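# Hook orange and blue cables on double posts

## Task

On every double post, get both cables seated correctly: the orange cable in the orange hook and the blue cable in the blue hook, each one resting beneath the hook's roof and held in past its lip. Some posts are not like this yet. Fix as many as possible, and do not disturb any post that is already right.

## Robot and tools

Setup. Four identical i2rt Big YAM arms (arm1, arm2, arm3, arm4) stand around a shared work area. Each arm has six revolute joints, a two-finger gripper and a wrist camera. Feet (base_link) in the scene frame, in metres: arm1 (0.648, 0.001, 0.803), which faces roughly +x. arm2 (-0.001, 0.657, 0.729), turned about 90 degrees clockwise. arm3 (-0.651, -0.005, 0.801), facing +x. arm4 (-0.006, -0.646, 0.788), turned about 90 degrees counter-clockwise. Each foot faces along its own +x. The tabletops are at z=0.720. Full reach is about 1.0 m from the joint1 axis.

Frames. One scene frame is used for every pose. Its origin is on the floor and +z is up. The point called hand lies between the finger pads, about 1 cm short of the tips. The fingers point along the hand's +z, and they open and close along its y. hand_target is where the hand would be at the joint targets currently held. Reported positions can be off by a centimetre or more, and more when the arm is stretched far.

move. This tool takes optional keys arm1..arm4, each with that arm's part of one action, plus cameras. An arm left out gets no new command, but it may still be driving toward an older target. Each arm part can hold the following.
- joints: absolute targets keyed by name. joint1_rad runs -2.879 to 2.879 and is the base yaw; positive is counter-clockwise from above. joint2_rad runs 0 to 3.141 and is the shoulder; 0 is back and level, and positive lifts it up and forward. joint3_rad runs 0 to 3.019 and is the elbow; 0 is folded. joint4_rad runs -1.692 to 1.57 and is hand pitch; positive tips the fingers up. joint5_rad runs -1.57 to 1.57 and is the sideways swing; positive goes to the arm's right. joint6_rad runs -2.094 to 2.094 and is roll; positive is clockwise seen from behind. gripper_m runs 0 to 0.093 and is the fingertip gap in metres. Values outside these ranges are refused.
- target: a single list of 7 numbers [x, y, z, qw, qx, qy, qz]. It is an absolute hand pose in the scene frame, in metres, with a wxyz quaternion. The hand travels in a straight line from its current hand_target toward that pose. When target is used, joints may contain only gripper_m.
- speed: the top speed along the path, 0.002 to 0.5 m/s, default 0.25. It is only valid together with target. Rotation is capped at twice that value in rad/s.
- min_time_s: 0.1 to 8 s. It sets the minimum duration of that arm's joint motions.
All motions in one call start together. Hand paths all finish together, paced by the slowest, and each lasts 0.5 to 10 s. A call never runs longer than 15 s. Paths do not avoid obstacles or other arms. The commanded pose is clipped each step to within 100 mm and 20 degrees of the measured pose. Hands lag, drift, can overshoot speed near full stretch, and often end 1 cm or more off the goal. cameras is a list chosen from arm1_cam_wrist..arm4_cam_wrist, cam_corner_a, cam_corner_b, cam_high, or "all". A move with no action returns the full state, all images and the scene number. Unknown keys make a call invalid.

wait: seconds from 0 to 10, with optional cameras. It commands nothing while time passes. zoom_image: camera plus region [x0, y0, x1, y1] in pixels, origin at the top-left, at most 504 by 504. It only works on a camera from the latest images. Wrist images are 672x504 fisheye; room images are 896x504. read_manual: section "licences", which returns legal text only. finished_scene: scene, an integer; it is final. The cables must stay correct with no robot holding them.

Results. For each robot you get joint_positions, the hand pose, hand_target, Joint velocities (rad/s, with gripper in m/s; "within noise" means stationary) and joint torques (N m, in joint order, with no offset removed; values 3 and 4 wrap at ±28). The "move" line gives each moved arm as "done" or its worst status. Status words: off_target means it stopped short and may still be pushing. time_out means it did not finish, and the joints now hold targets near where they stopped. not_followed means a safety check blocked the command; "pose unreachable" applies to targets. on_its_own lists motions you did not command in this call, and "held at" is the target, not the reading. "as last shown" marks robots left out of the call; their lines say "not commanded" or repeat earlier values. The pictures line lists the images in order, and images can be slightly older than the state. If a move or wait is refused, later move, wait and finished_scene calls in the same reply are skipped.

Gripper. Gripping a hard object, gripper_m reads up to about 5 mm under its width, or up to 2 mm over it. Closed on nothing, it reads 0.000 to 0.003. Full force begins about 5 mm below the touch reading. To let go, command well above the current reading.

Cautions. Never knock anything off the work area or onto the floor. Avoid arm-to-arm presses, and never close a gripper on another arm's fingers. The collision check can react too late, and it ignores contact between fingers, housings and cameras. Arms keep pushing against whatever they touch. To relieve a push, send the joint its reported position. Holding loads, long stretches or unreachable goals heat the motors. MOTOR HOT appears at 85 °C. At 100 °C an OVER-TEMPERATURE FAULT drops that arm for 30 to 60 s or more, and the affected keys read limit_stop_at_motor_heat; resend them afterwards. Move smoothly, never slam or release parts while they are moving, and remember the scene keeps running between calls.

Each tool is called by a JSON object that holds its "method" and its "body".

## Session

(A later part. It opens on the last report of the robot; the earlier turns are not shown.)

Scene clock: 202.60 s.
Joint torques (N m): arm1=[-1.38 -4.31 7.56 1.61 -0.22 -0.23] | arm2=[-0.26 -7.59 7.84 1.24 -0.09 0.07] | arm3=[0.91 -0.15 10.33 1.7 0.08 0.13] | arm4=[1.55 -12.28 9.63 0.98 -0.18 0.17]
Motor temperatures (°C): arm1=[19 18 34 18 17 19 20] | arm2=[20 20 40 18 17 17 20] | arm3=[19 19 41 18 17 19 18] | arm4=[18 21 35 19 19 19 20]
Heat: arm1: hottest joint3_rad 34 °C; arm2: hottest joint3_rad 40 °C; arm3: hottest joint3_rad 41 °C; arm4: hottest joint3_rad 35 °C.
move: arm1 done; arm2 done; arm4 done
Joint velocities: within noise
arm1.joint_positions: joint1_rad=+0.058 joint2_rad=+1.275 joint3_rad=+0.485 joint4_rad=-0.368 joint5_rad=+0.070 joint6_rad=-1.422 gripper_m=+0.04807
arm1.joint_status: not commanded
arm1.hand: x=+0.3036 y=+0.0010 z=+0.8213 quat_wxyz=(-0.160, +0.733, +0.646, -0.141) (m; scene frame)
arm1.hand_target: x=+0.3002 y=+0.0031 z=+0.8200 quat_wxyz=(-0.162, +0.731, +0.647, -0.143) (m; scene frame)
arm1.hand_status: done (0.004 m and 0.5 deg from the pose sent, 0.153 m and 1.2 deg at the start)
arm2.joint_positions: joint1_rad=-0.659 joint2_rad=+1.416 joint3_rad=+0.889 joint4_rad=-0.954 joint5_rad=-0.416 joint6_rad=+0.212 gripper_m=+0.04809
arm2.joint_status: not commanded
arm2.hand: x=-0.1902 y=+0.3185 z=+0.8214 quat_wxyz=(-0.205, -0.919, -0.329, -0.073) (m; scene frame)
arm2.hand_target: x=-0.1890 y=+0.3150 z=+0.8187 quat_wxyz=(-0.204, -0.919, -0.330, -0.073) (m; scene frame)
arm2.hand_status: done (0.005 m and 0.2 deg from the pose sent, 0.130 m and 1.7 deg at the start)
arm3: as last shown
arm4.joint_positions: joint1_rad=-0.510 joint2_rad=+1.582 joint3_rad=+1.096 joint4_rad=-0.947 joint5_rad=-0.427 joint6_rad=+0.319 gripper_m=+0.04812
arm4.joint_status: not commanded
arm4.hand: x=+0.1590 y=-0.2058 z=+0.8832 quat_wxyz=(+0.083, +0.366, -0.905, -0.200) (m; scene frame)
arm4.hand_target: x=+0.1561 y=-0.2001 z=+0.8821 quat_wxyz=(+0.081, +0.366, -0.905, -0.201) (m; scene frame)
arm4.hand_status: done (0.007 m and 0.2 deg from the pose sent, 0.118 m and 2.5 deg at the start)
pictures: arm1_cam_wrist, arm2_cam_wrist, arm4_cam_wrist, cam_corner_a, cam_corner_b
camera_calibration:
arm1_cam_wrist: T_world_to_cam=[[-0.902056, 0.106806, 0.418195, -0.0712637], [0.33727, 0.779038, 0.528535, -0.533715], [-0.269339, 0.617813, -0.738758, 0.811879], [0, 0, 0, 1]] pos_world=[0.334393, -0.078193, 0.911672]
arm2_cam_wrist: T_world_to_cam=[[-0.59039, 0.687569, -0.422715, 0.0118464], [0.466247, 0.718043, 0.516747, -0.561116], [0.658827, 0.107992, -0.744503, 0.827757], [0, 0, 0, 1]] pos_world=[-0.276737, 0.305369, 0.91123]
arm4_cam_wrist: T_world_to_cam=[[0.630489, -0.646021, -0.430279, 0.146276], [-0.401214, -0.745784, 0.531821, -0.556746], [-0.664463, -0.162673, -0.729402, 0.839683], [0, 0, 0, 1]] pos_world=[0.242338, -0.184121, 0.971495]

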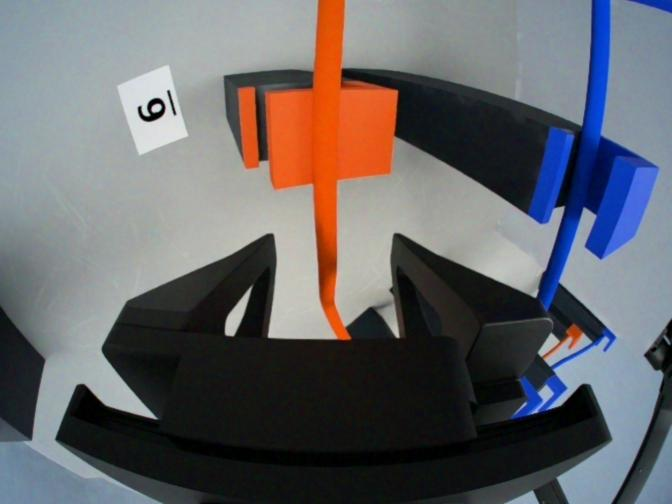

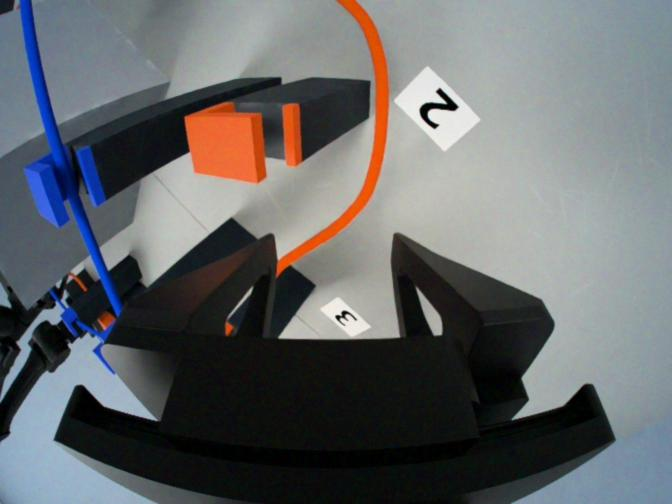

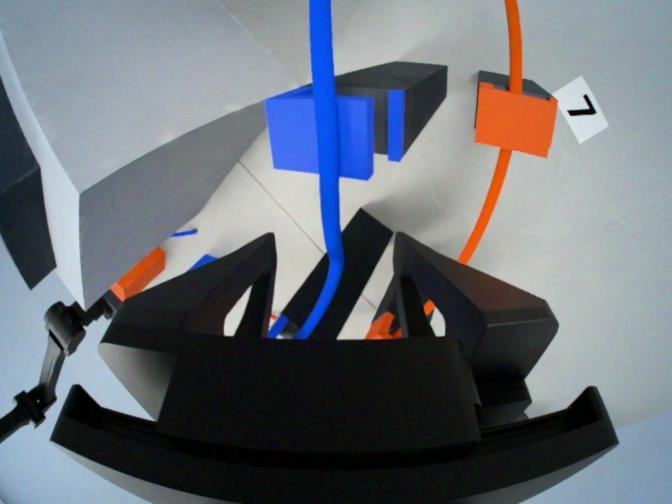

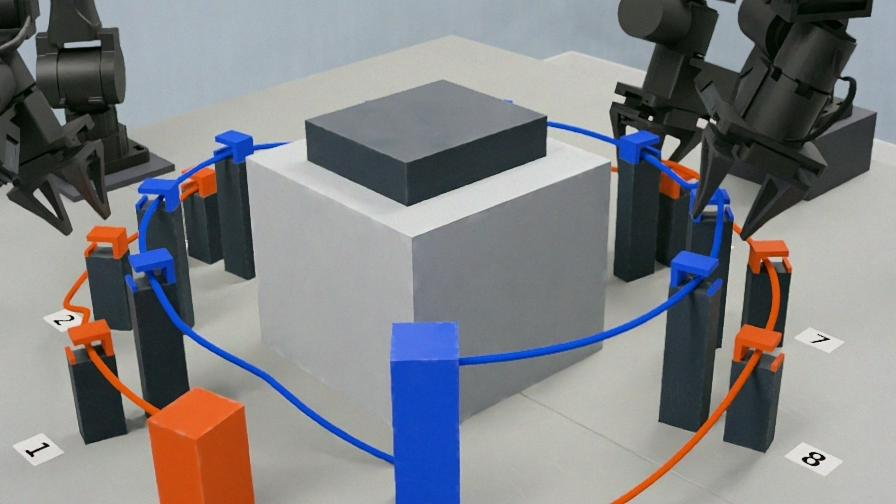

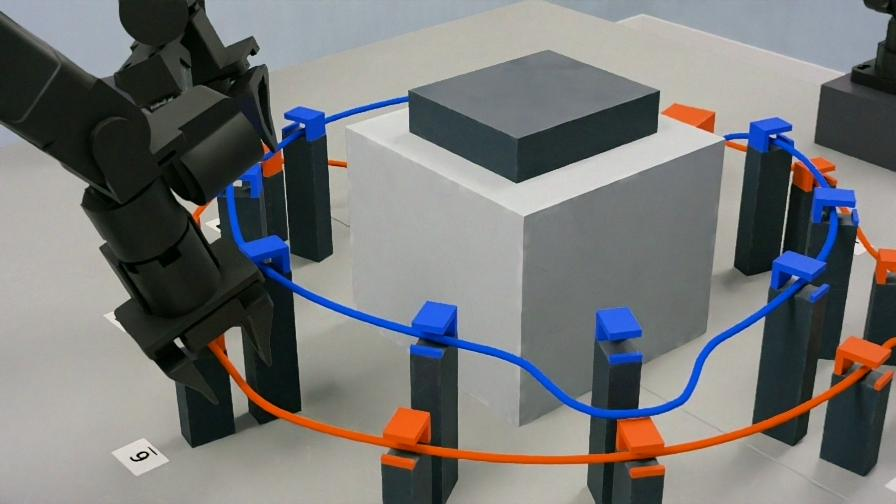

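{"method": "move", "body": {"arm2": {"target": [-0.178, 0.3135, 0.782, 0.2037, 0.9189, 0.3299, 0.0731], "speed": 0.15}, "arm1": {"joints": {"gripper_m": 0.004}}, "arm4": {"joints": {"gripper_m": 0.004}}, "cameras": ["arm1_cam_wrist", "arm2_cam_wrist", "arm4_cam_wrist", "cam_corner_a", "cam_corner_b"]}}

Scene clock: 272.80 s.
Joint torques (N m): arm1=[-1.38 -4.31 7.54 1.63 -0.22 -0.24] | arm2=[-0.21 -7.3 7.23 1.31 -0.07 0.08] | arm3=[1.03 -0.03 10.35 1.72 0.08 0.13] | arm4=[1.55 -12.51 9.63 0.98 -0.18 0.14]
Motor temperatures (°C): arm1=[19 19 31 18 17 19 20] | arm2=[20 20 35 18 17 17 20] | arm3=[19 19 42 18 17 19 18] | arm4=[18 22 34 19 19 19 20]
Heat: arm1: hottest joint3_rad 31 °C; arm2: hottest joint3_rad 35 °C; arm3: hottest joint3_rad 42 °C; arm4: hottest joint3_rad 34 °C.
move: arm1 done; arm2 done; arm4 done
Joint velocities: within noise
arm1.joint_positions: joint1_rad=+0.058 joint2_rad=+1.275 joint3_rad=+0.485 joint4_rad=-0.368 joint5_rad=+0.070 joint6_rad=-1.422 gripper_m=+0.00432
arm1.joint_status: all done
arm1.hand: x=+0.3035 y=+0.0009 z=+0.8213 quat_wxyz=(-0.160, +0.733, +0.646, -0.141) (m; scene frame)
arm1.hand_target: x=+0.3001 y=+0.0030 z=+0.8201 quat_wxyz=(-0.162, +0.731, +0.647, -0.143) (m; scene frame)
arm1.hand_status: not commanded
arm2.joint_positions: joint1_rad=-0.635 joint2_rad=+1.461 joint3_rad=+0.822 joint4_rad=-0.831 joint5_rad=-0.414 joint6_rad=+0.239 gripper_m=+0.04809
arm2.joint_status: not commanded
arm2.hand: x=-0.1795 y=+0.3165 z=+0.7852 quat_wxyz=(-0.206, -0.919, -0.329, -0.073) (m; scene frame)
arm2.hand_target: x=-0.1780 y=+0.3135 z=+0.7821 quat_wxyz=(-0.204, -0.919, -0.330, -0.073) (m; scene frame)
arm2.hand_status: done (0.005 m and 0.2 deg from the pose sent, 0.042 m and 0.2 deg at the start)
arm3: as last shown
arm4.joint_positions: joint1_rad=-0.510 joint2_rad=+1.582 joint3_rad=+1.096 joint4_rad=-0.947 joint5_rad=-0.427 joint6_rad=+0.319 gripper_m=+0.00426
arm4.joint_status: all done
arm4.hand: x=+0.1590 y=-0.2058 z=+0.8832 quat_wxyz=(+0.083, +0.365, -0.905, -0.200) (m; scene frame)
arm4.hand_target: x=+0.1560 y=-0.2001 z=+0.8821 quat_wxyz=(+0.081, +0.366, -0.905, -0.201) (m; scene frame)
arm4.hand_status: not commanded
pictures: arm1_cam_wrist, arm2_cam_wrist, arm4_cam_wrist, cam_corner_a, cam_corner_b
camera_calibration:
arm1_cam_wrist: T_world_to_cam=[[-0.901961, 0.106447, 0.418492, -0.0716268], [0.337056, 0.77935, 0.528211, -0.533299], [-0.269925, 0.617481, -0.738822, 0.812242], [0, 0, 0, 1]] pos_world=[0.334392, -0.0782934, 0.911771]
arm2_cam_wrist: T_world_to_cam=[[-0.591133, 0.686784, -0.422953, 0.0045261], [0.466176, 0.718842, 0.5157, -0.545357], [0.658211, 0.107676, -0.745093, 0.794496], [0, 0, 0, 1]] pos_world=[-0.266038, 0.303368, 0.875128]
arm4_cam_wrist: T_world_to_cam=[[0.630256, -0.646271, -0.430246, 0.146255], [-0.40139, -0.745589, 0.531962, -0.556805], [-0.664578, -0.162576, -0.729318, 0.839648], [0, 0, 0, 1]] pos_world=[0.242338, -0.184121, 0.971495]

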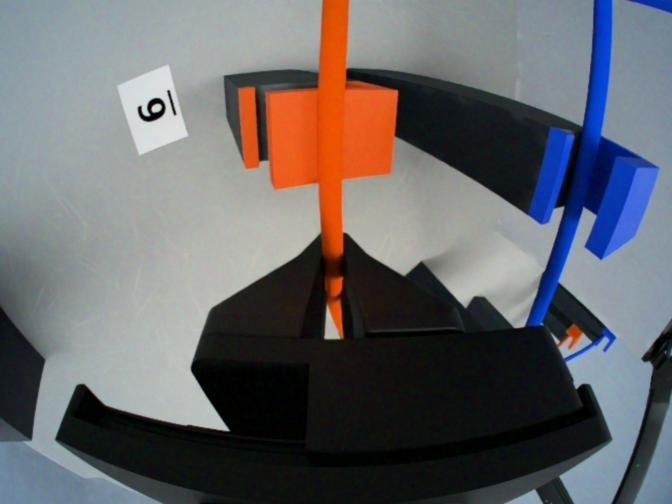

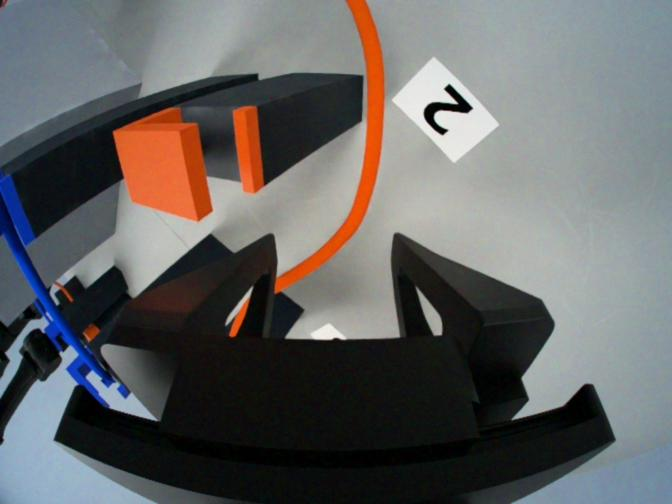

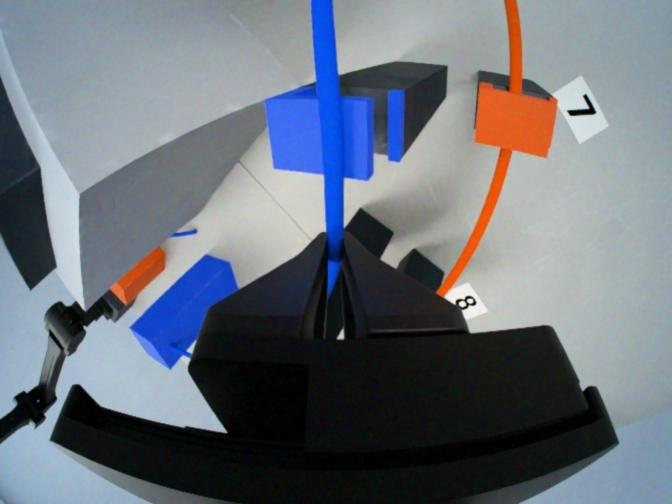

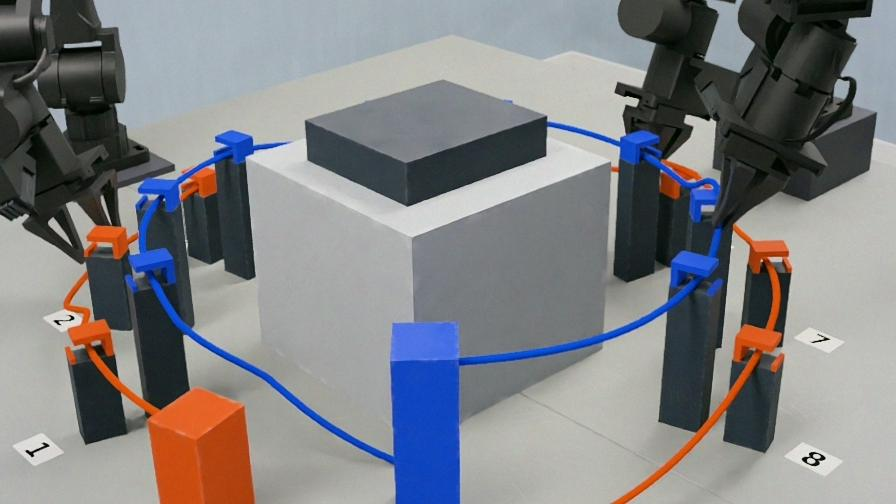

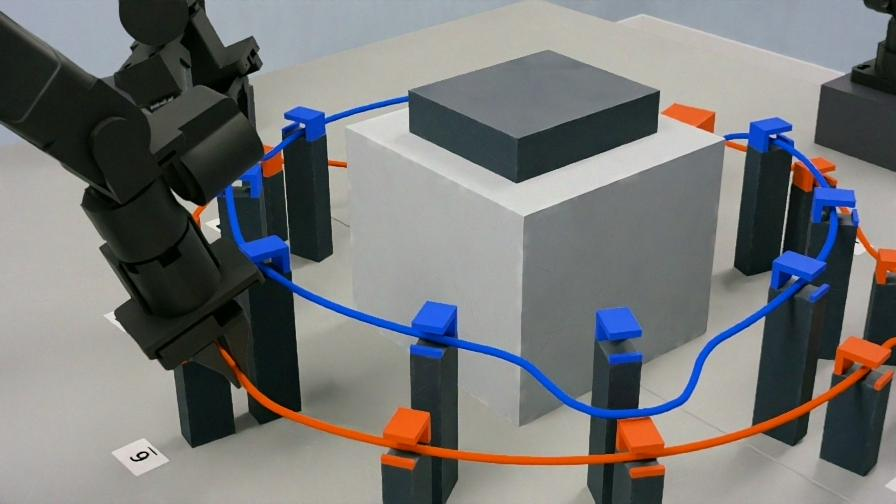

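{"method": "zoom_image", "body": {"camera": "arm2_cam_wrist", "region": [250, 100, 420, 300]}}

{"method": "zoom_image", "body": {"camera": "cam_corner_a", "region": [30, 170, 160, 330]}}

Scaled by 2.520 from the camera's 672x504 image, which has a finer 960x720 frame.

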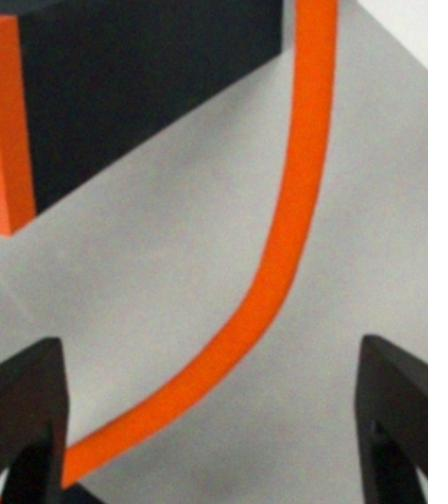

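Scaled by 3.150 from the camera's 896x504 image, which has a finer 1280x720 frame.

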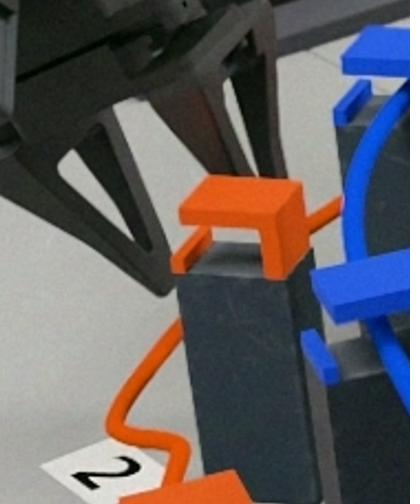

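{"method": "move", "body": {"arm2": {"target": [-0.171, 0.3105, 0.762, 0.2037, 0.9189, 0.3299, 0.0731], "speed": 0.1}, "arm1": {"target": [0.356, -0.007, 0.832, 0.1621, -0.7312, -0.6469, 0.1434], "speed": 0.1}, "arm4": {"target": [0.196, -0.242, 0.893, 0.0811, 0.3657, -0.9052, -0.2007], "speed": 0.1}, "cameras": ["arm1_cam_wrist", "arm2_cam_wrist", "arm4_cam_wrist", "cam_corner_a", "cam_corner_b"]}}

Scene clock: 295.17 s.
Joint torques (N m): arm1=[-0.09 -3.66 7.83 0.43 0.08 -0.01] | arm2=[0.03 -7.53 6.76 1.31 -0.07 0.08] | arm3=[0.85 -0.15 10.32 1.72 0.08 0.13] | arm4=[-2.43 -14.04 10.18 0.43 0.24 -0.19]
Motor temperatures (°C): arm1=[19 19 31 18 17 19 20] | arm2=[20 20 35 18 17 17 20] | arm3=[19 19 42 18 17 19 18] | arm4=[18 22 34 19 19 19 21]
Heat: arm1: hottest joint3_rad 31 °C; arm2: hottest joint3_rad 35 °C; arm3: hottest joint3_rad 42 °C; arm4: hottest joint3_rad 34 °C.
move: arm1 done; arm2 done; arm4 off_target
Joint velocities: arm1=[0.015 -0.024 0.002 -0.007 -0.037 -0.037 0.012] | arm2=[within noise] | arm3=[within noise] | arm4=[within noise]
arm1.joint_positions: joint1_rad=+0.094 joint2_rad=+1.071 joint3_rad=+0.377 joint4_rad=-0.452 joint5_rad=+0.085 joint6_rad=-1.398 gripper_m=+0.00427
arm1.joint_status: not commanded
arm1.hand: x=+0.3526 y=-0.0053 z=+0.8321 quat_wxyz=(-0.165, +0.729, +0.648, -0.146) (m; scene frame)
arm1.hand_target: x=+0.3560 y=-0.0069 z=+0.8318 quat_wxyz=(-0.162, +0.731, +0.647, -0.143) (m; scene frame)
arm1.hand_status: done (0.004 m and 0.5 deg from the pose sent, 0.054 m and 0.5 deg at the start)
arm2.joint_positions: joint1_rad=-0.615 joint2_rad=+1.492 joint3_rad=+0.794 joint4_rad=-0.758 joint5_rad=-0.412 joint6_rad=+0.261 gripper_m=+0.04809
arm2.joint_status: not commanded
arm2.hand: x=-0.1736 y=+0.3123 z=+0.7670 quat_wxyz=(-0.207, -0.918, -0.330, -0.071) (m; scene frame)
arm2.hand_target: x=-0.1710 y=+0.3105 z=+0.7621 quat_wxyz=(-0.204, -0.919, -0.330, -0.073) (m; scene frame)
arm2.hand_status: done (0.006 m and 0.5 deg from the pose sent, 0.025 m and 0.2 deg at the start)
arm3: as last shown
arm4.joint_positions: joint1_rad=-0.590 joint2_rad=+1.568 joint3_rad=+1.073 joint4_rad=-1.019 joint5_rad=-0.451 joint6_rad=+0.213 gripper_m=+0.00425
arm4.joint_status: not commanded
arm4.hand: x=+0.1762 y=-0.2395 z=+0.8818 quat_wxyz=(+0.103, +0.369, -0.903, -0.195) (m; scene frame)
arm4.hand_target: x=+0.1955 y=-0.2424 z=+0.8928 quat_wxyz=(+0.081, +0.365, -0.905, -0.200) (m; scene frame)
arm4.hand_status: off_target (0.023 m and 2.6 deg from the pose sent, 0.053 m and 0.2 deg at the start)
pictures: arm1_cam_wrist, arm2_cam_wrist, arm4_cam_wrist, cam_corner_a, cam_corner_b
camera_calibration:
arm1_cam_wrist: T_world_to_cam=[[-0.896838, 0.098089, 0.431347, -0.0437033], [0.33837, 0.780206, 0.526103, -0.549428], [-0.284935, 0.617784, -0.732908, 0.837591], [0, 0, 0, 1]] pos_world=[0.385374, -0.0844966, 0.921785]
arm2_cam_wrist: T_world_to_cam=[[-0.591979, 0.68556, -0.423755, 0.00406224], [0.468274, 0.720499, 0.511469, -0.532606], [0.655958, 0.104345, -0.74755, 0.78], [0, 0, 0, 1]] pos_world=[-0.259837, 0.299568, 0.857222]
arm4_cam_wrist: T_world_to_cam=[[0.628076, -0.644977, -0.435345, 0.118128], [-0.371663, -0.740166, 0.560376, -0.603251], [-0.683657, -0.190157, -0.704594, 0.819583], [0, 0, 0, 1]] pos_world=[0.261915, -0.214467, 0.966947]

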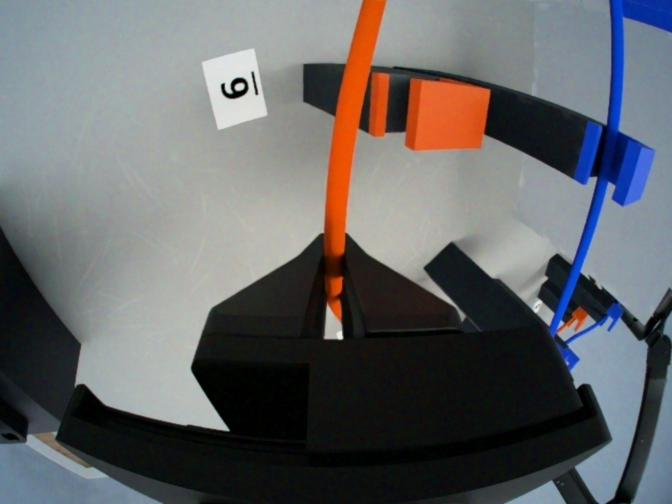

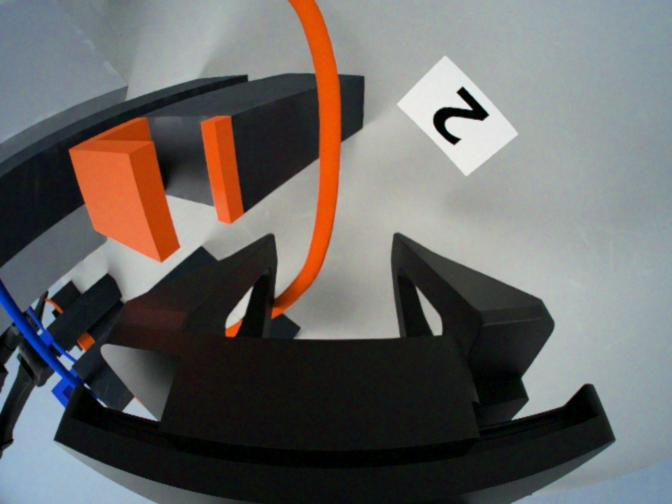

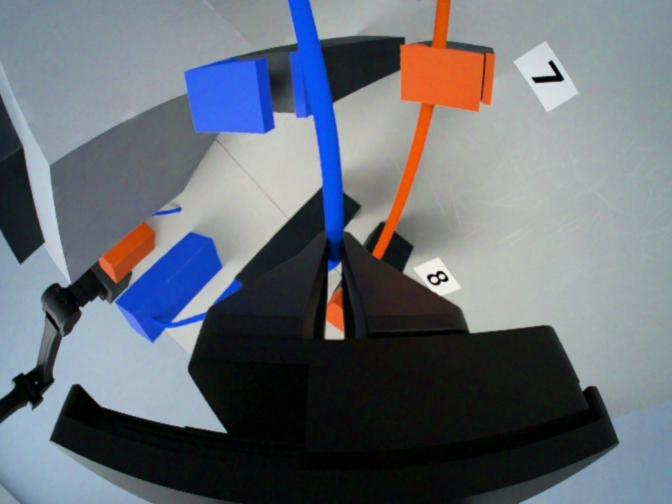

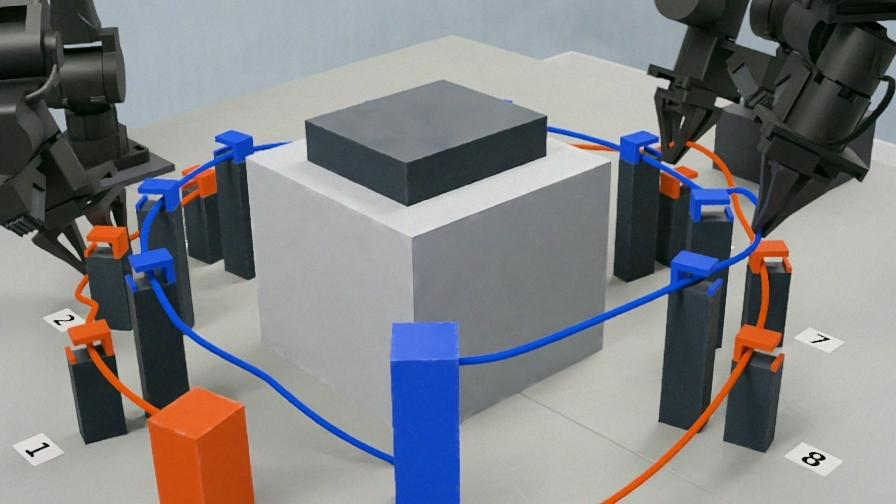

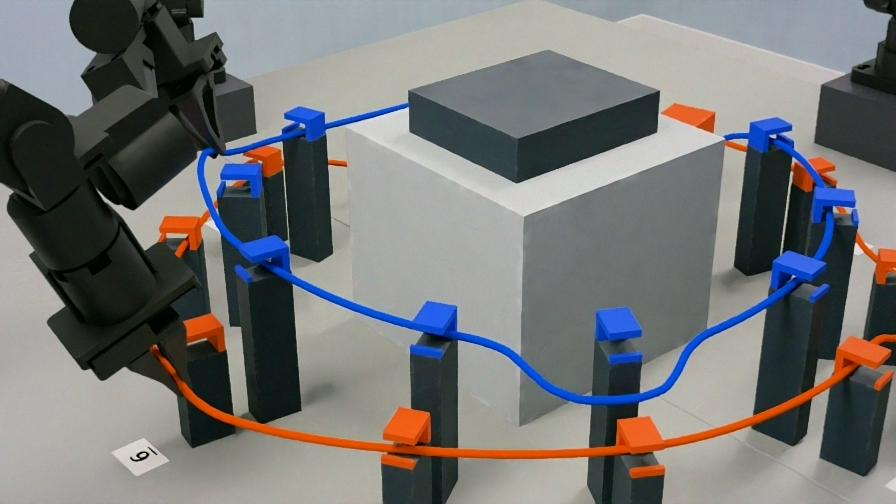

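{"method": "move", "body": {"arm1": {"target": [0.356, -0.007, 0.809, 0.1621, -0.7312, -0.6469, 0.1434], "speed": 0.1}, "arm4": {"target": [0.1955, -0.242, 0.88, 0.0811, 0.3657, -0.9052, -0.2007], "speed": 0.1}, "cameras": ["arm1_cam_wrist", "arm4_cam_wrist", "cam_corner_a", "cam_corner_b"]}}

Scene clock: 311.97 s.
Joint torques (N m): arm1=[-0.15 -2.43 7.16 1.52 0.06 -0.02] | arm2=[-0.09 -7.59 6.8 1.31 -0.09 0.06] | arm3=[1.03 -0.03 10.33 1.73 0.08 0.13] | arm4=[-2.08 -12.51 9.73 1.25 0.25 -0.2]
Motor temperatures (°C): arm1=[19 19 30 18 17 19 21] | arm2=[20 19 34 18 17 17 20] | arm3=[19 19 42 18 17 19 18] | arm4=[18 23 34 19 19 19 21]
Heat: arm1: hottest joint3_rad 30 °C; arm2: hottest joint3_rad 34 °C; arm3: hottest joint3_rad 42 °C; arm4: hottest joint3_rad 34 °C.
move: arm1 done; arm4 off_target
Joint velocities: within noise
arm1.joint_positions: joint1_rad=+0.094 joint2_rad=+1.131 joint3_rad=+0.343 joint4_rad=-0.369 joint5_rad=+0.085 joint6_rad=-1.397 gripper_m=+0.00409
arm1.joint_status: not commanded
arm1.hand: x=+0.3571 y=-0.0050 z=+0.8110 quat_wxyz=(-0.161, +0.730, +0.649, -0.141) (m; scene frame)
arm1.hand_target: x=+0.3561 y=-0.0070 z=+0.8090 quat_wxyz=(-0.162, +0.731, +0.647, -0.143) (m; scene frame)
arm1.hand_status: done (0.003 m and 0.4 deg from the pose sent, 0.024 m and 0.5 deg at the start)
arm2, arm3: as last shown
arm4.joint_positions: joint1_rad=-0.592 joint2_rad=+1.568 joint3_rad=+1.060 joint4_rad=-1.004 joint5_rad=-0.451 joint6_rad=+0.212 gripper_m=+0.00425
arm4.joint_status: not commanded
arm4.hand: x=+0.1759 y=-0.2420 z=+0.8772 quat_wxyz=(+0.102, +0.368, -0.903, -0.195) (m; scene frame)
arm4.hand_target: x=+0.1952 y=-0.2424 z=+0.8801 quat_wxyz=(+0.081, +0.366, -0.905, -0.200) (m; scene frame)
arm4.hand_status: off_target (0.020 m and 2.5 deg from the pose sent, 0.020 m and 2.6 deg at the start)
pictures: arm1_cam_wrist, arm4_cam_wrist, cam_corner_a, cam_corner_b
camera_calibration:
arm1_cam_wrist: T_world_to_cam=[[-0.901817, 0.0980576, 0.420845, -0.0203012], [0.332415, 0.779683, 0.530655, -0.541621], [-0.276091, 0.618449, -0.735727, 0.822346], [0, 0, 0, 1]] pos_world=[0.388777, -0.0842963, 0.90098]
arm4_cam_wrist: T_world_to_cam=[[0.626842, -0.645872, -0.435796, 0.115181], [-0.373171, -0.739871, 0.559762, -0.601788], [-0.683968, -0.188256, -0.704804, 0.816388], [0, 0, 0, 1]] pos_world=[0.261613, -0.217164, 0.962446]

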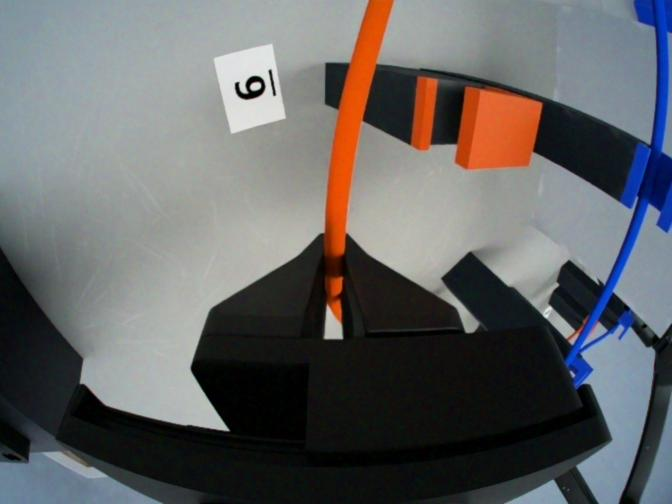

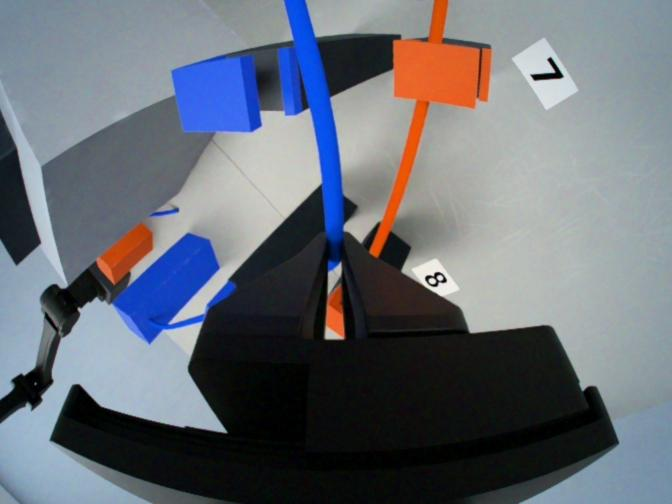

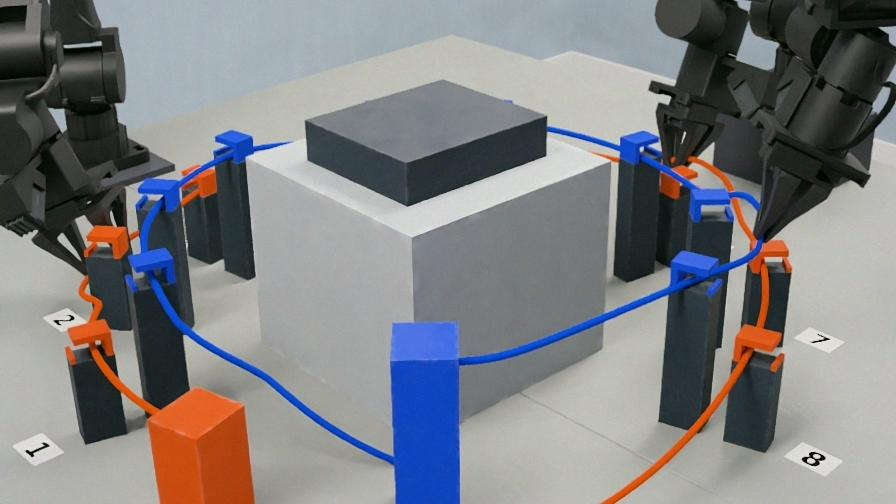

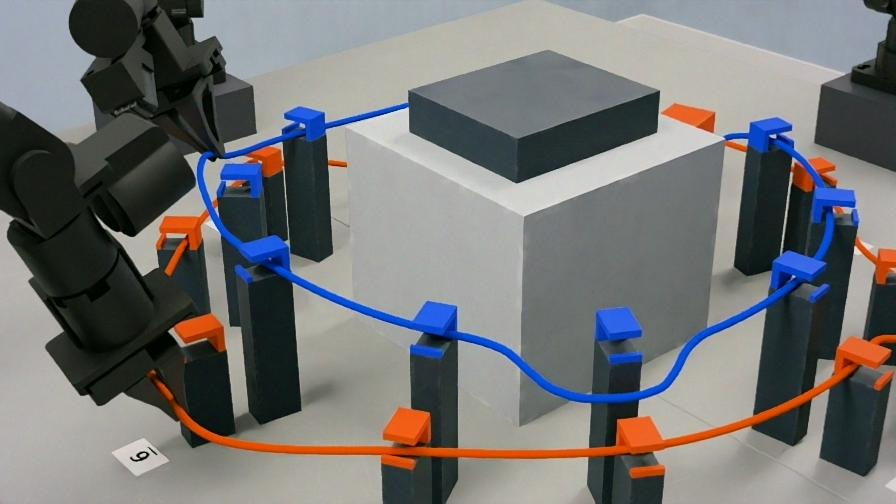

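{"method": "move", "body": {"arm1": {"target": [0.339, -0.0045, 0.825, 0.1621, -0.7312, -0.6469, 0.1434], "speed": 0.1}, "arm4": {"target": [0.1955, -0.242, 0.874, 0.0811, 0.3657, -0.9052, -0.2007], "speed": 0.1}, "cameras": []}}

Scene clock: 320.63 s.
Joint torques (N m): arm1=[-1.38 -2.61 10.61 0.44 -0.21 -0.16] | arm2=[-0.09 -7.41 6.79 1.28 -0.08 0.07] | arm3=[0.91 -0.15 10.35 1.7 0.08 0.13] | arm4=[-2.02 -11.99 9.65 1.29 0.28 -0.19]
Motor temperatures (°C): arm1=[19 19 30 18 17 19 21] | arm2=[20 19 34 18 17 17 20] | arm3=[19 19 42 18 17 19 18] | arm4=[18 22 33 19 19 19 22]
Heat: arm1: hottest joint3_rad 30 °C; arm2: hottest joint3_rad 34 °C; arm3: hottest joint3_rad 42 °C; arm4: hottest joint3_rad 33 °C.
move: arm1 off_target; arm4 off_target
Joint velocities: within noise
arm1.joint_positions: joint1_rad=+0.094 joint2_rad=+1.135 joint3_rad=+0.366 joint4_rad=-0.395 joint5_rad=+0.085 joint6_rad=-1.397 gripper_m=+0.00407
arm1.joint_status: not commanded
arm1.hand: x=+0.3519 y=-0.0054 z=+0.8162 quat_wxyz=(-0.159, +0.731, +0.649, -0.139) (m; scene frame)
arm1.hand_target: x=+0.3393 y=-0.0045 z=+0.8253 quat_wxyz=(-0.162, +0.731, +0.647, -0.144) (m; scene frame)
arm1.hand_status: off_target (0.016 m and 0.7 deg from the pose sent, 0.023 m and 0.4 deg at the start)
arm2, arm3: as last shown
arm4.joint_positions: joint1_rad=-0.592 joint2_rad=+1.568 joint3_rad=+1.051 joint4_rad=-0.989 joint5_rad=-0.452 joint6_rad=+0.212 gripper_m=+0.00425
arm4.joint_status: not commanded
arm4.hand: x=+0.1759 y=-0.2419 z=+0.8746 quat_wxyz=(+0.100, +0.369, -0.903, -0.197) (m; scene frame)
arm4.hand_target: x=+0.1952 y=-0.2425 z=+0.8741 quat_wxyz=(+0.081, +0.366, -0.905, -0.200) (m; scene frame)
arm4.hand_status: off_target (0.020 m and 2.2 deg from the pose sent, 0.020 m and 2.5 deg at the start)
pictures: none
No camera images: "cameras" was empty.

{"method": "move", "body": {"arm1": {"target": [0.286, 0.002, 0.8215, 0.1621, -0.7312, -0.6469, 0.1434], "speed": 0.06}, "arm4": {"target": [0.149, -0.191, 0.878, 0.0811, 0.3657, -0.9052, -0.2007], "speed": 0.06}, "cameras": ["arm1_cam_wrist", "arm4_cam_wrist", "cam_corner_a", "cam_corner_b"]}}

Scene clock: 337.87 s.
Joint torques (N m): arm1=[-1.38 -4.48 10.3 1.59 -0.24 -0.24] | arm2=[-0.03 -7.36 6.78 1.24 -0.07 0.08] | arm3=[0.91 -0.09 10.33 1.69 0.07 0.14] | arm4=[1.49 -11.58 12.97 0.95 -0.2 0.18]
Motor temperatures (°C): arm1=[19 18 31 18 17 19 21] | arm2=[20 19 34 18 17 17 20] | arm3=[19 19 42 18 17 19 18] | arm4=[18 22 33 19 19 19 22]
Heat: arm1: hottest joint3_rad 31 °C; arm2: hottest joint3_rad 34 °C; arm3: hottest joint3_rad 42 °C; arm4: hottest joint3_rad 33 °C.
move: arm1 off_target; arm4 off_target
Joint velocities: within noise
arm1.joint_positions: joint1_rad=+0.060 joint2_rad=+1.307 joint3_rad=+0.486 joint4_rad=-0.372 joint5_rad=+0.071 joint6_rad=-1.420 gripper_m=+0.00431
arm1.joint_status: not commanded
arm1.hand: x=+0.3076 y=+0.0006 z=+0.8110 quat_wxyz=(-0.149, +0.735, +0.649, -0.127) (m; scene frame)
arm1.hand_target: x=+0.2870 y=+0.0020 z=+0.8223 quat_wxyz=(-0.162, +0.731, +0.647, -0.143) (m; scene frame)
arm1.hand_status: off_target (0.024 m and 2.4 deg from the pose sent, 0.067 m and 0.7 deg at the start)
arm2, arm3: as last shown
arm4.joint_positions: joint1_rad=-0.487 joint2_rad=+1.586 joint3_rad=+1.057 joint4_rad=-0.927 joint5_rad=-0.423 joint6_rad=+0.343 gripper_m=+0.00425
arm4.joint_status: not commanded
arm4.hand: x=+0.1439 y=-0.2130 z=+0.8674 quat_wxyz=(+0.096, +0.363, -0.907, -0.189) (m; scene frame)
arm4.hand_target: x=+0.1486 y=-0.1919 z=+0.8785 quat_wxyz=(+0.081, +0.366, -0.905, -0.201) (m; scene frame)
arm4.hand_status: off_target (0.025 m and 2.2 deg from the pose sent, 0.058 m and 2.2 deg at the start)
pictures: arm1_cam_wrist, arm4_cam_wrist, cam_corner_a, cam_corner_b
camera_calibration:
arm1_cam_wrist: T_world_to_cam=[[-0.916168, 0.105537, 0.386651, -0.0333628], [0.318162, 0.778188, 0.541476, -0.533993], [-0.243742, 0.6191, -0.746529, 0.804007], [0, 0, 0, 1]] pos_world=[0.3353, -0.0786929, 0.902258]
arm4_cam_wrist: T_world_to_cam=[[0.623807, -0.658822, -0.420498, 0.134073], [-0.392532, -0.729324, 0.560361, -0.582371], [-0.675857, -0.184499, -0.713566, 0.800244], [0, 0, 0, 1]] pos_world=[0.228616, -0.188763, 0.953743]

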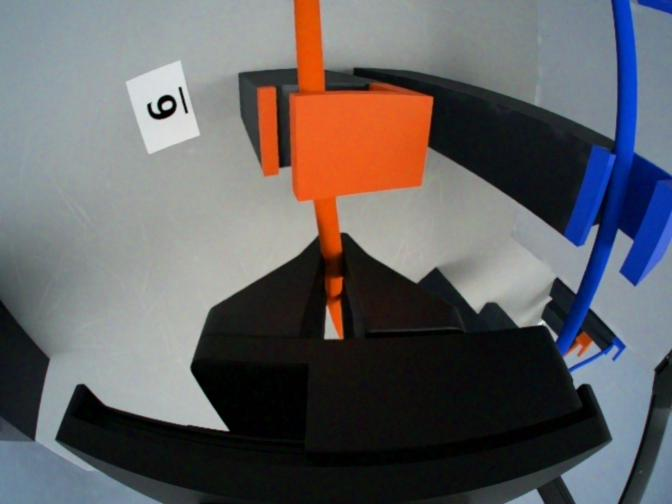

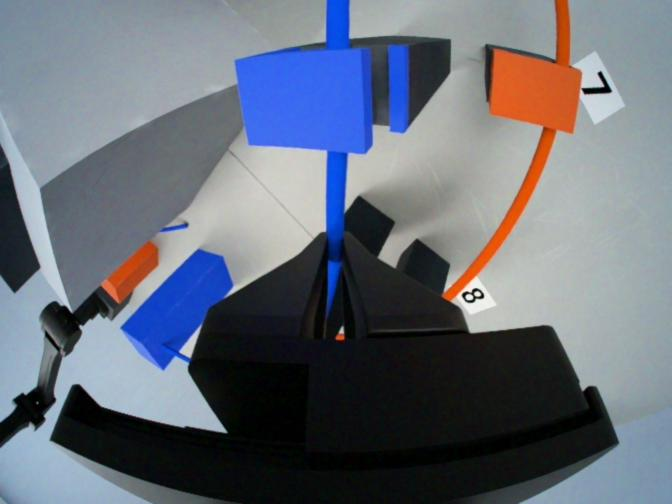

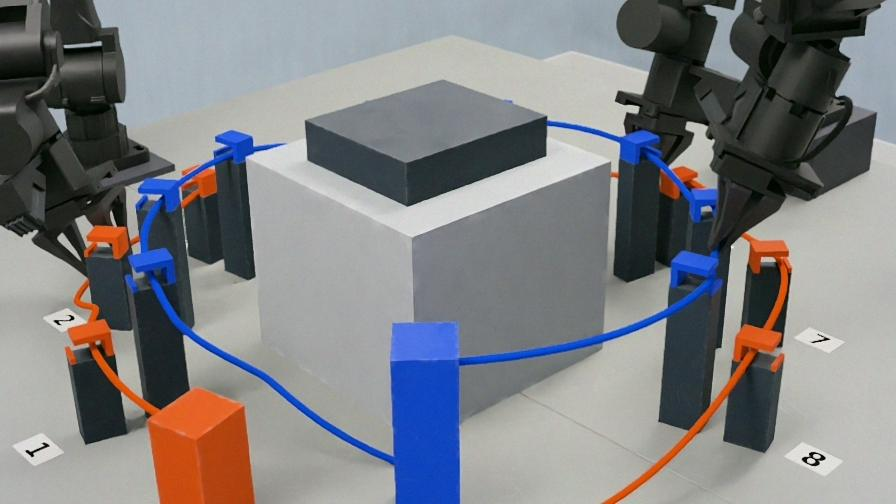

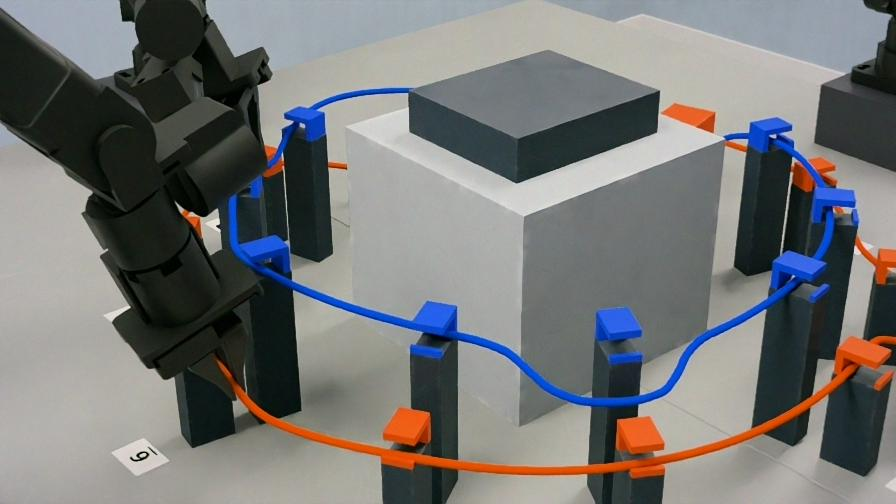

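{"method": "zoom_image", "body": {"camera": "cam_corner_b", "region": [340, 380, 520, 504]}}

{"method": "zoom_image", "body": {"camera": "cam_corner_b", "region": [560, 380, 720, 504]}}

{"method": "zoom_image", "body": {"camera": "cam_corner_b", "region": [150, 180, 320, 420]}}

{"method": "zoom_image", "body": {"camera": "cam_corner_a", "region": [610, 120, 820, 380]}}

{"method": "zoom_image", "body": {"camera": "arm1_cam_wrist", "region": [230, 50, 480, 300]}}

Scaled by 2.800 from the camera's 896x504 image, which has a finer 1280x720 frame.

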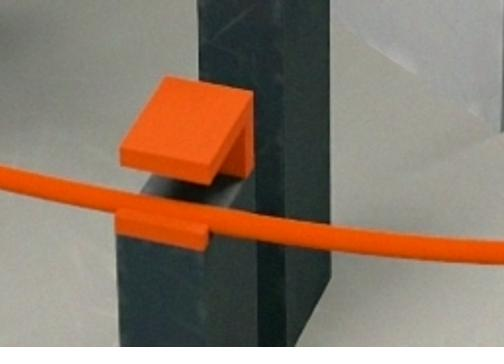

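Scaled by 3.150 from the camera's 896x504 image, which has a finer 1280x720 frame.

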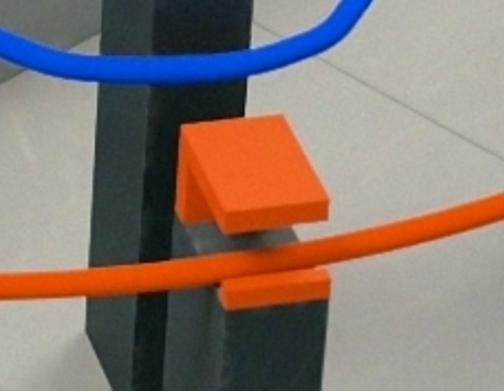

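Scaled by 2.100 from the camera's 896x504 image, which has a finer 1280x720 frame.

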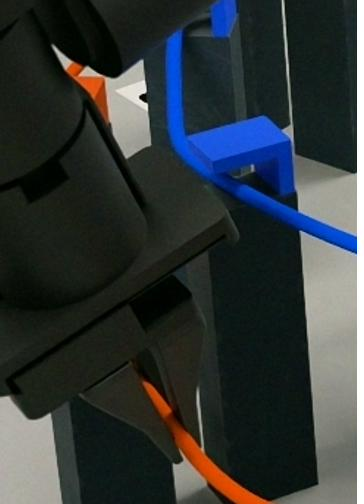

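Scaled by 1.938 from the camera's 896x504 image, which has a finer 1280x720 frame.

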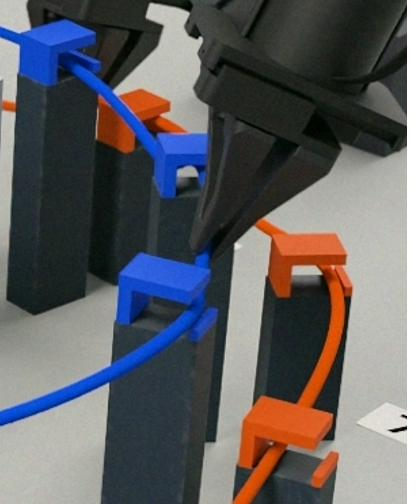

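Scaled by 2.016 from the camera's 672x504 image, which has a finer 960x720 frame.

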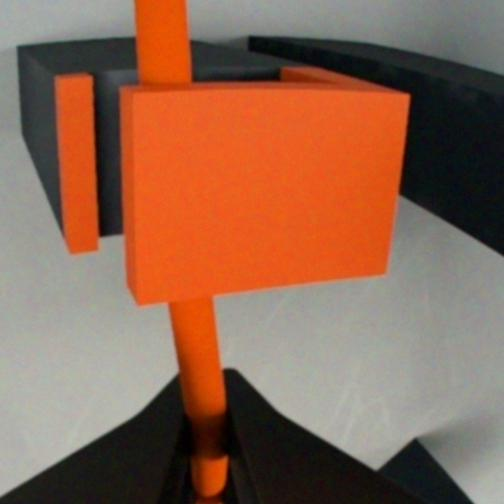

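{"method": "move", "body": {"arm1": {"joints": {"joint1_rad": 0.060, "joint2_rad": 1.307, "joint3_rad": 0.486, "joint4_rad": -0.372, "joint5_rad": 0.071, "joint6_rad": -1.420}}, "arm4": {"joints": {"joint1_rad": -0.487, "joint2_rad": 1.586, "joint3_rad": 1.057, "joint4_rad": -0.927, "joint5_rad": -0.423, "joint6_rad": 0.343}}, "cameras": ["arm1_cam_wrist", "arm4_cam_wrist"]}}

Scene clock: 374.50 s.
Joint torques (N m): arm1=[-0.73 -5.3 7.09 0.85 -0.1 -0.13] | arm2=[0.03 -7.36 6.76 1.29 -0.07 0.08] | arm3=[0.97 -0.03 10.35 1.7 0.08 0.14] | arm4=[0.32 -12.75 9.01 0.53 -0.31 -0.01]
Motor temperatures (°C): arm1=[19 19 34 18 17 19 21] | arm2=[20 19 34 18 17 17 20] | arm3=[19 19 42 19 17 19 18] | arm4=[18 22 37 19 19 19 22]
Heat: arm1: hottest joint3_rad 34 °C; arm2: hottest joint3_rad 34 °C; arm3: hottest joint3_rad 42 °C; arm4: hottest joint3_rad 37 °C.
move: arm1 done; arm4 done
Joint velocities: within noise
arm1.joint_positions: joint1_rad=+0.060 joint2_rad=+1.307 joint3_rad=+0.486 joint4_rad=-0.372 joint5_rad=+0.071 joint6_rad=-1.420 gripper_m=+0.00409
arm1.joint_status: all done
arm1.hand: x=+0.3075 y=+0.0006 z=+0.8111 quat_wxyz=(-0.149, +0.735, +0.649, -0.128) (m; scene frame)
arm1.hand_target: x=+0.3075 y=+0.0004 z=+0.8111 quat_wxyz=(-0.149, +0.735, +0.649, -0.128) (m; scene frame)
arm1.hand_status: not commanded
arm2: as last shown
arm3.joint_positions: joint1_rad=+0.145 joint2_rad=+0.626 joint3_rad=+1.455 joint4_rad=-1.187 joint5_rad=+0.179 joint6_rad=-0.147 gripper_m=+0.09396
arm3.joint_status: not commanded
arm3.hand: x=-0.3972 y=-0.0112 z=+1.4006 quat_wxyz=(-0.560, +0.056, -0.823, +0.080) (m; scene frame)
arm3.hand_target: x=-0.4011 y=-0.0118 z=+1.4114 quat_wxyz=(-0.570, +0.054, -0.816, +0.079) (m; scene frame)
arm3.hand_status: not commanded
arm4.joint_positions: joint1_rad=-0.487 joint2_rad=+1.586 joint3_rad=+1.057 joint4_rad=-0.927 joint5_rad=-0.423 joint6_rad=+0.344 gripper_m=+0.00425
arm4.joint_status: all done
arm4.hand: x=+0.1439 y=-0.2130 z=+0.8674 quat_wxyz=(+0.096, +0.362, -0.908, -0.189) (m; scene frame)
arm4.hand_target: x=+0.1440 y=-0.2130 z=+0.8675 quat_wxyz=(+0.095, +0.363, -0.908, -0.189) (m; scene frame)
arm4.hand_status: not commanded
pictures: arm1_cam_wrist, arm4_cam_wrist
camera_calibration:
arm1_cam_wrist: T_world_to_cam=[[-0.916021, 0.105513, 0.387005, -0.0338639], [0.318353, 0.77819, 0.54136, -0.533975], [-0.244043, 0.619102, -0.746429, 0.804068], [0, 0, 0, 1]] pos_world=[0.3352, -0.0786929, 0.902358]
arm4_cam_wrist: T_world_to_cam=[[0.623238, -0.659373, -0.420476, 0.134038], [-0.392923, -0.728902, 0.560636, -0.582408], [-0.676155, -0.184195, -0.713363, 0.800104], [0, 0, 0, 1]] pos_world=[0.228615, -0.188762, 0.953643]

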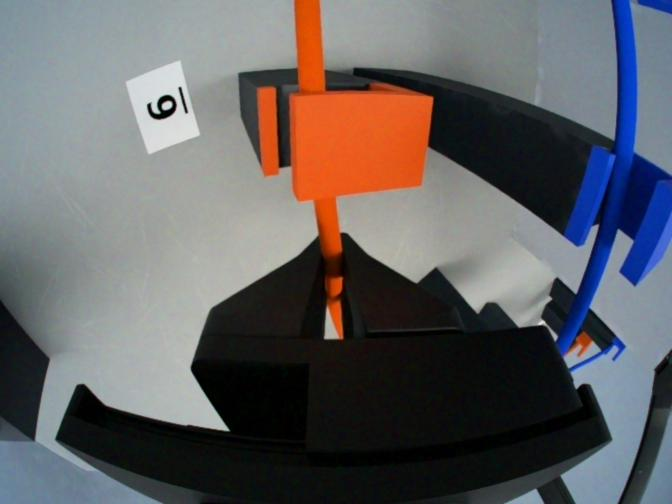

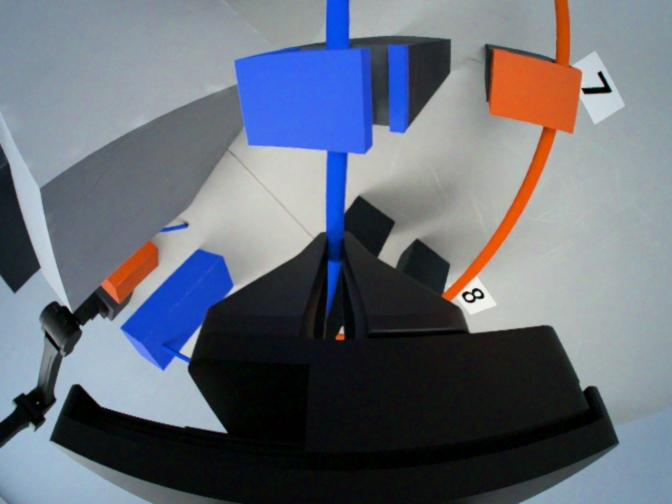

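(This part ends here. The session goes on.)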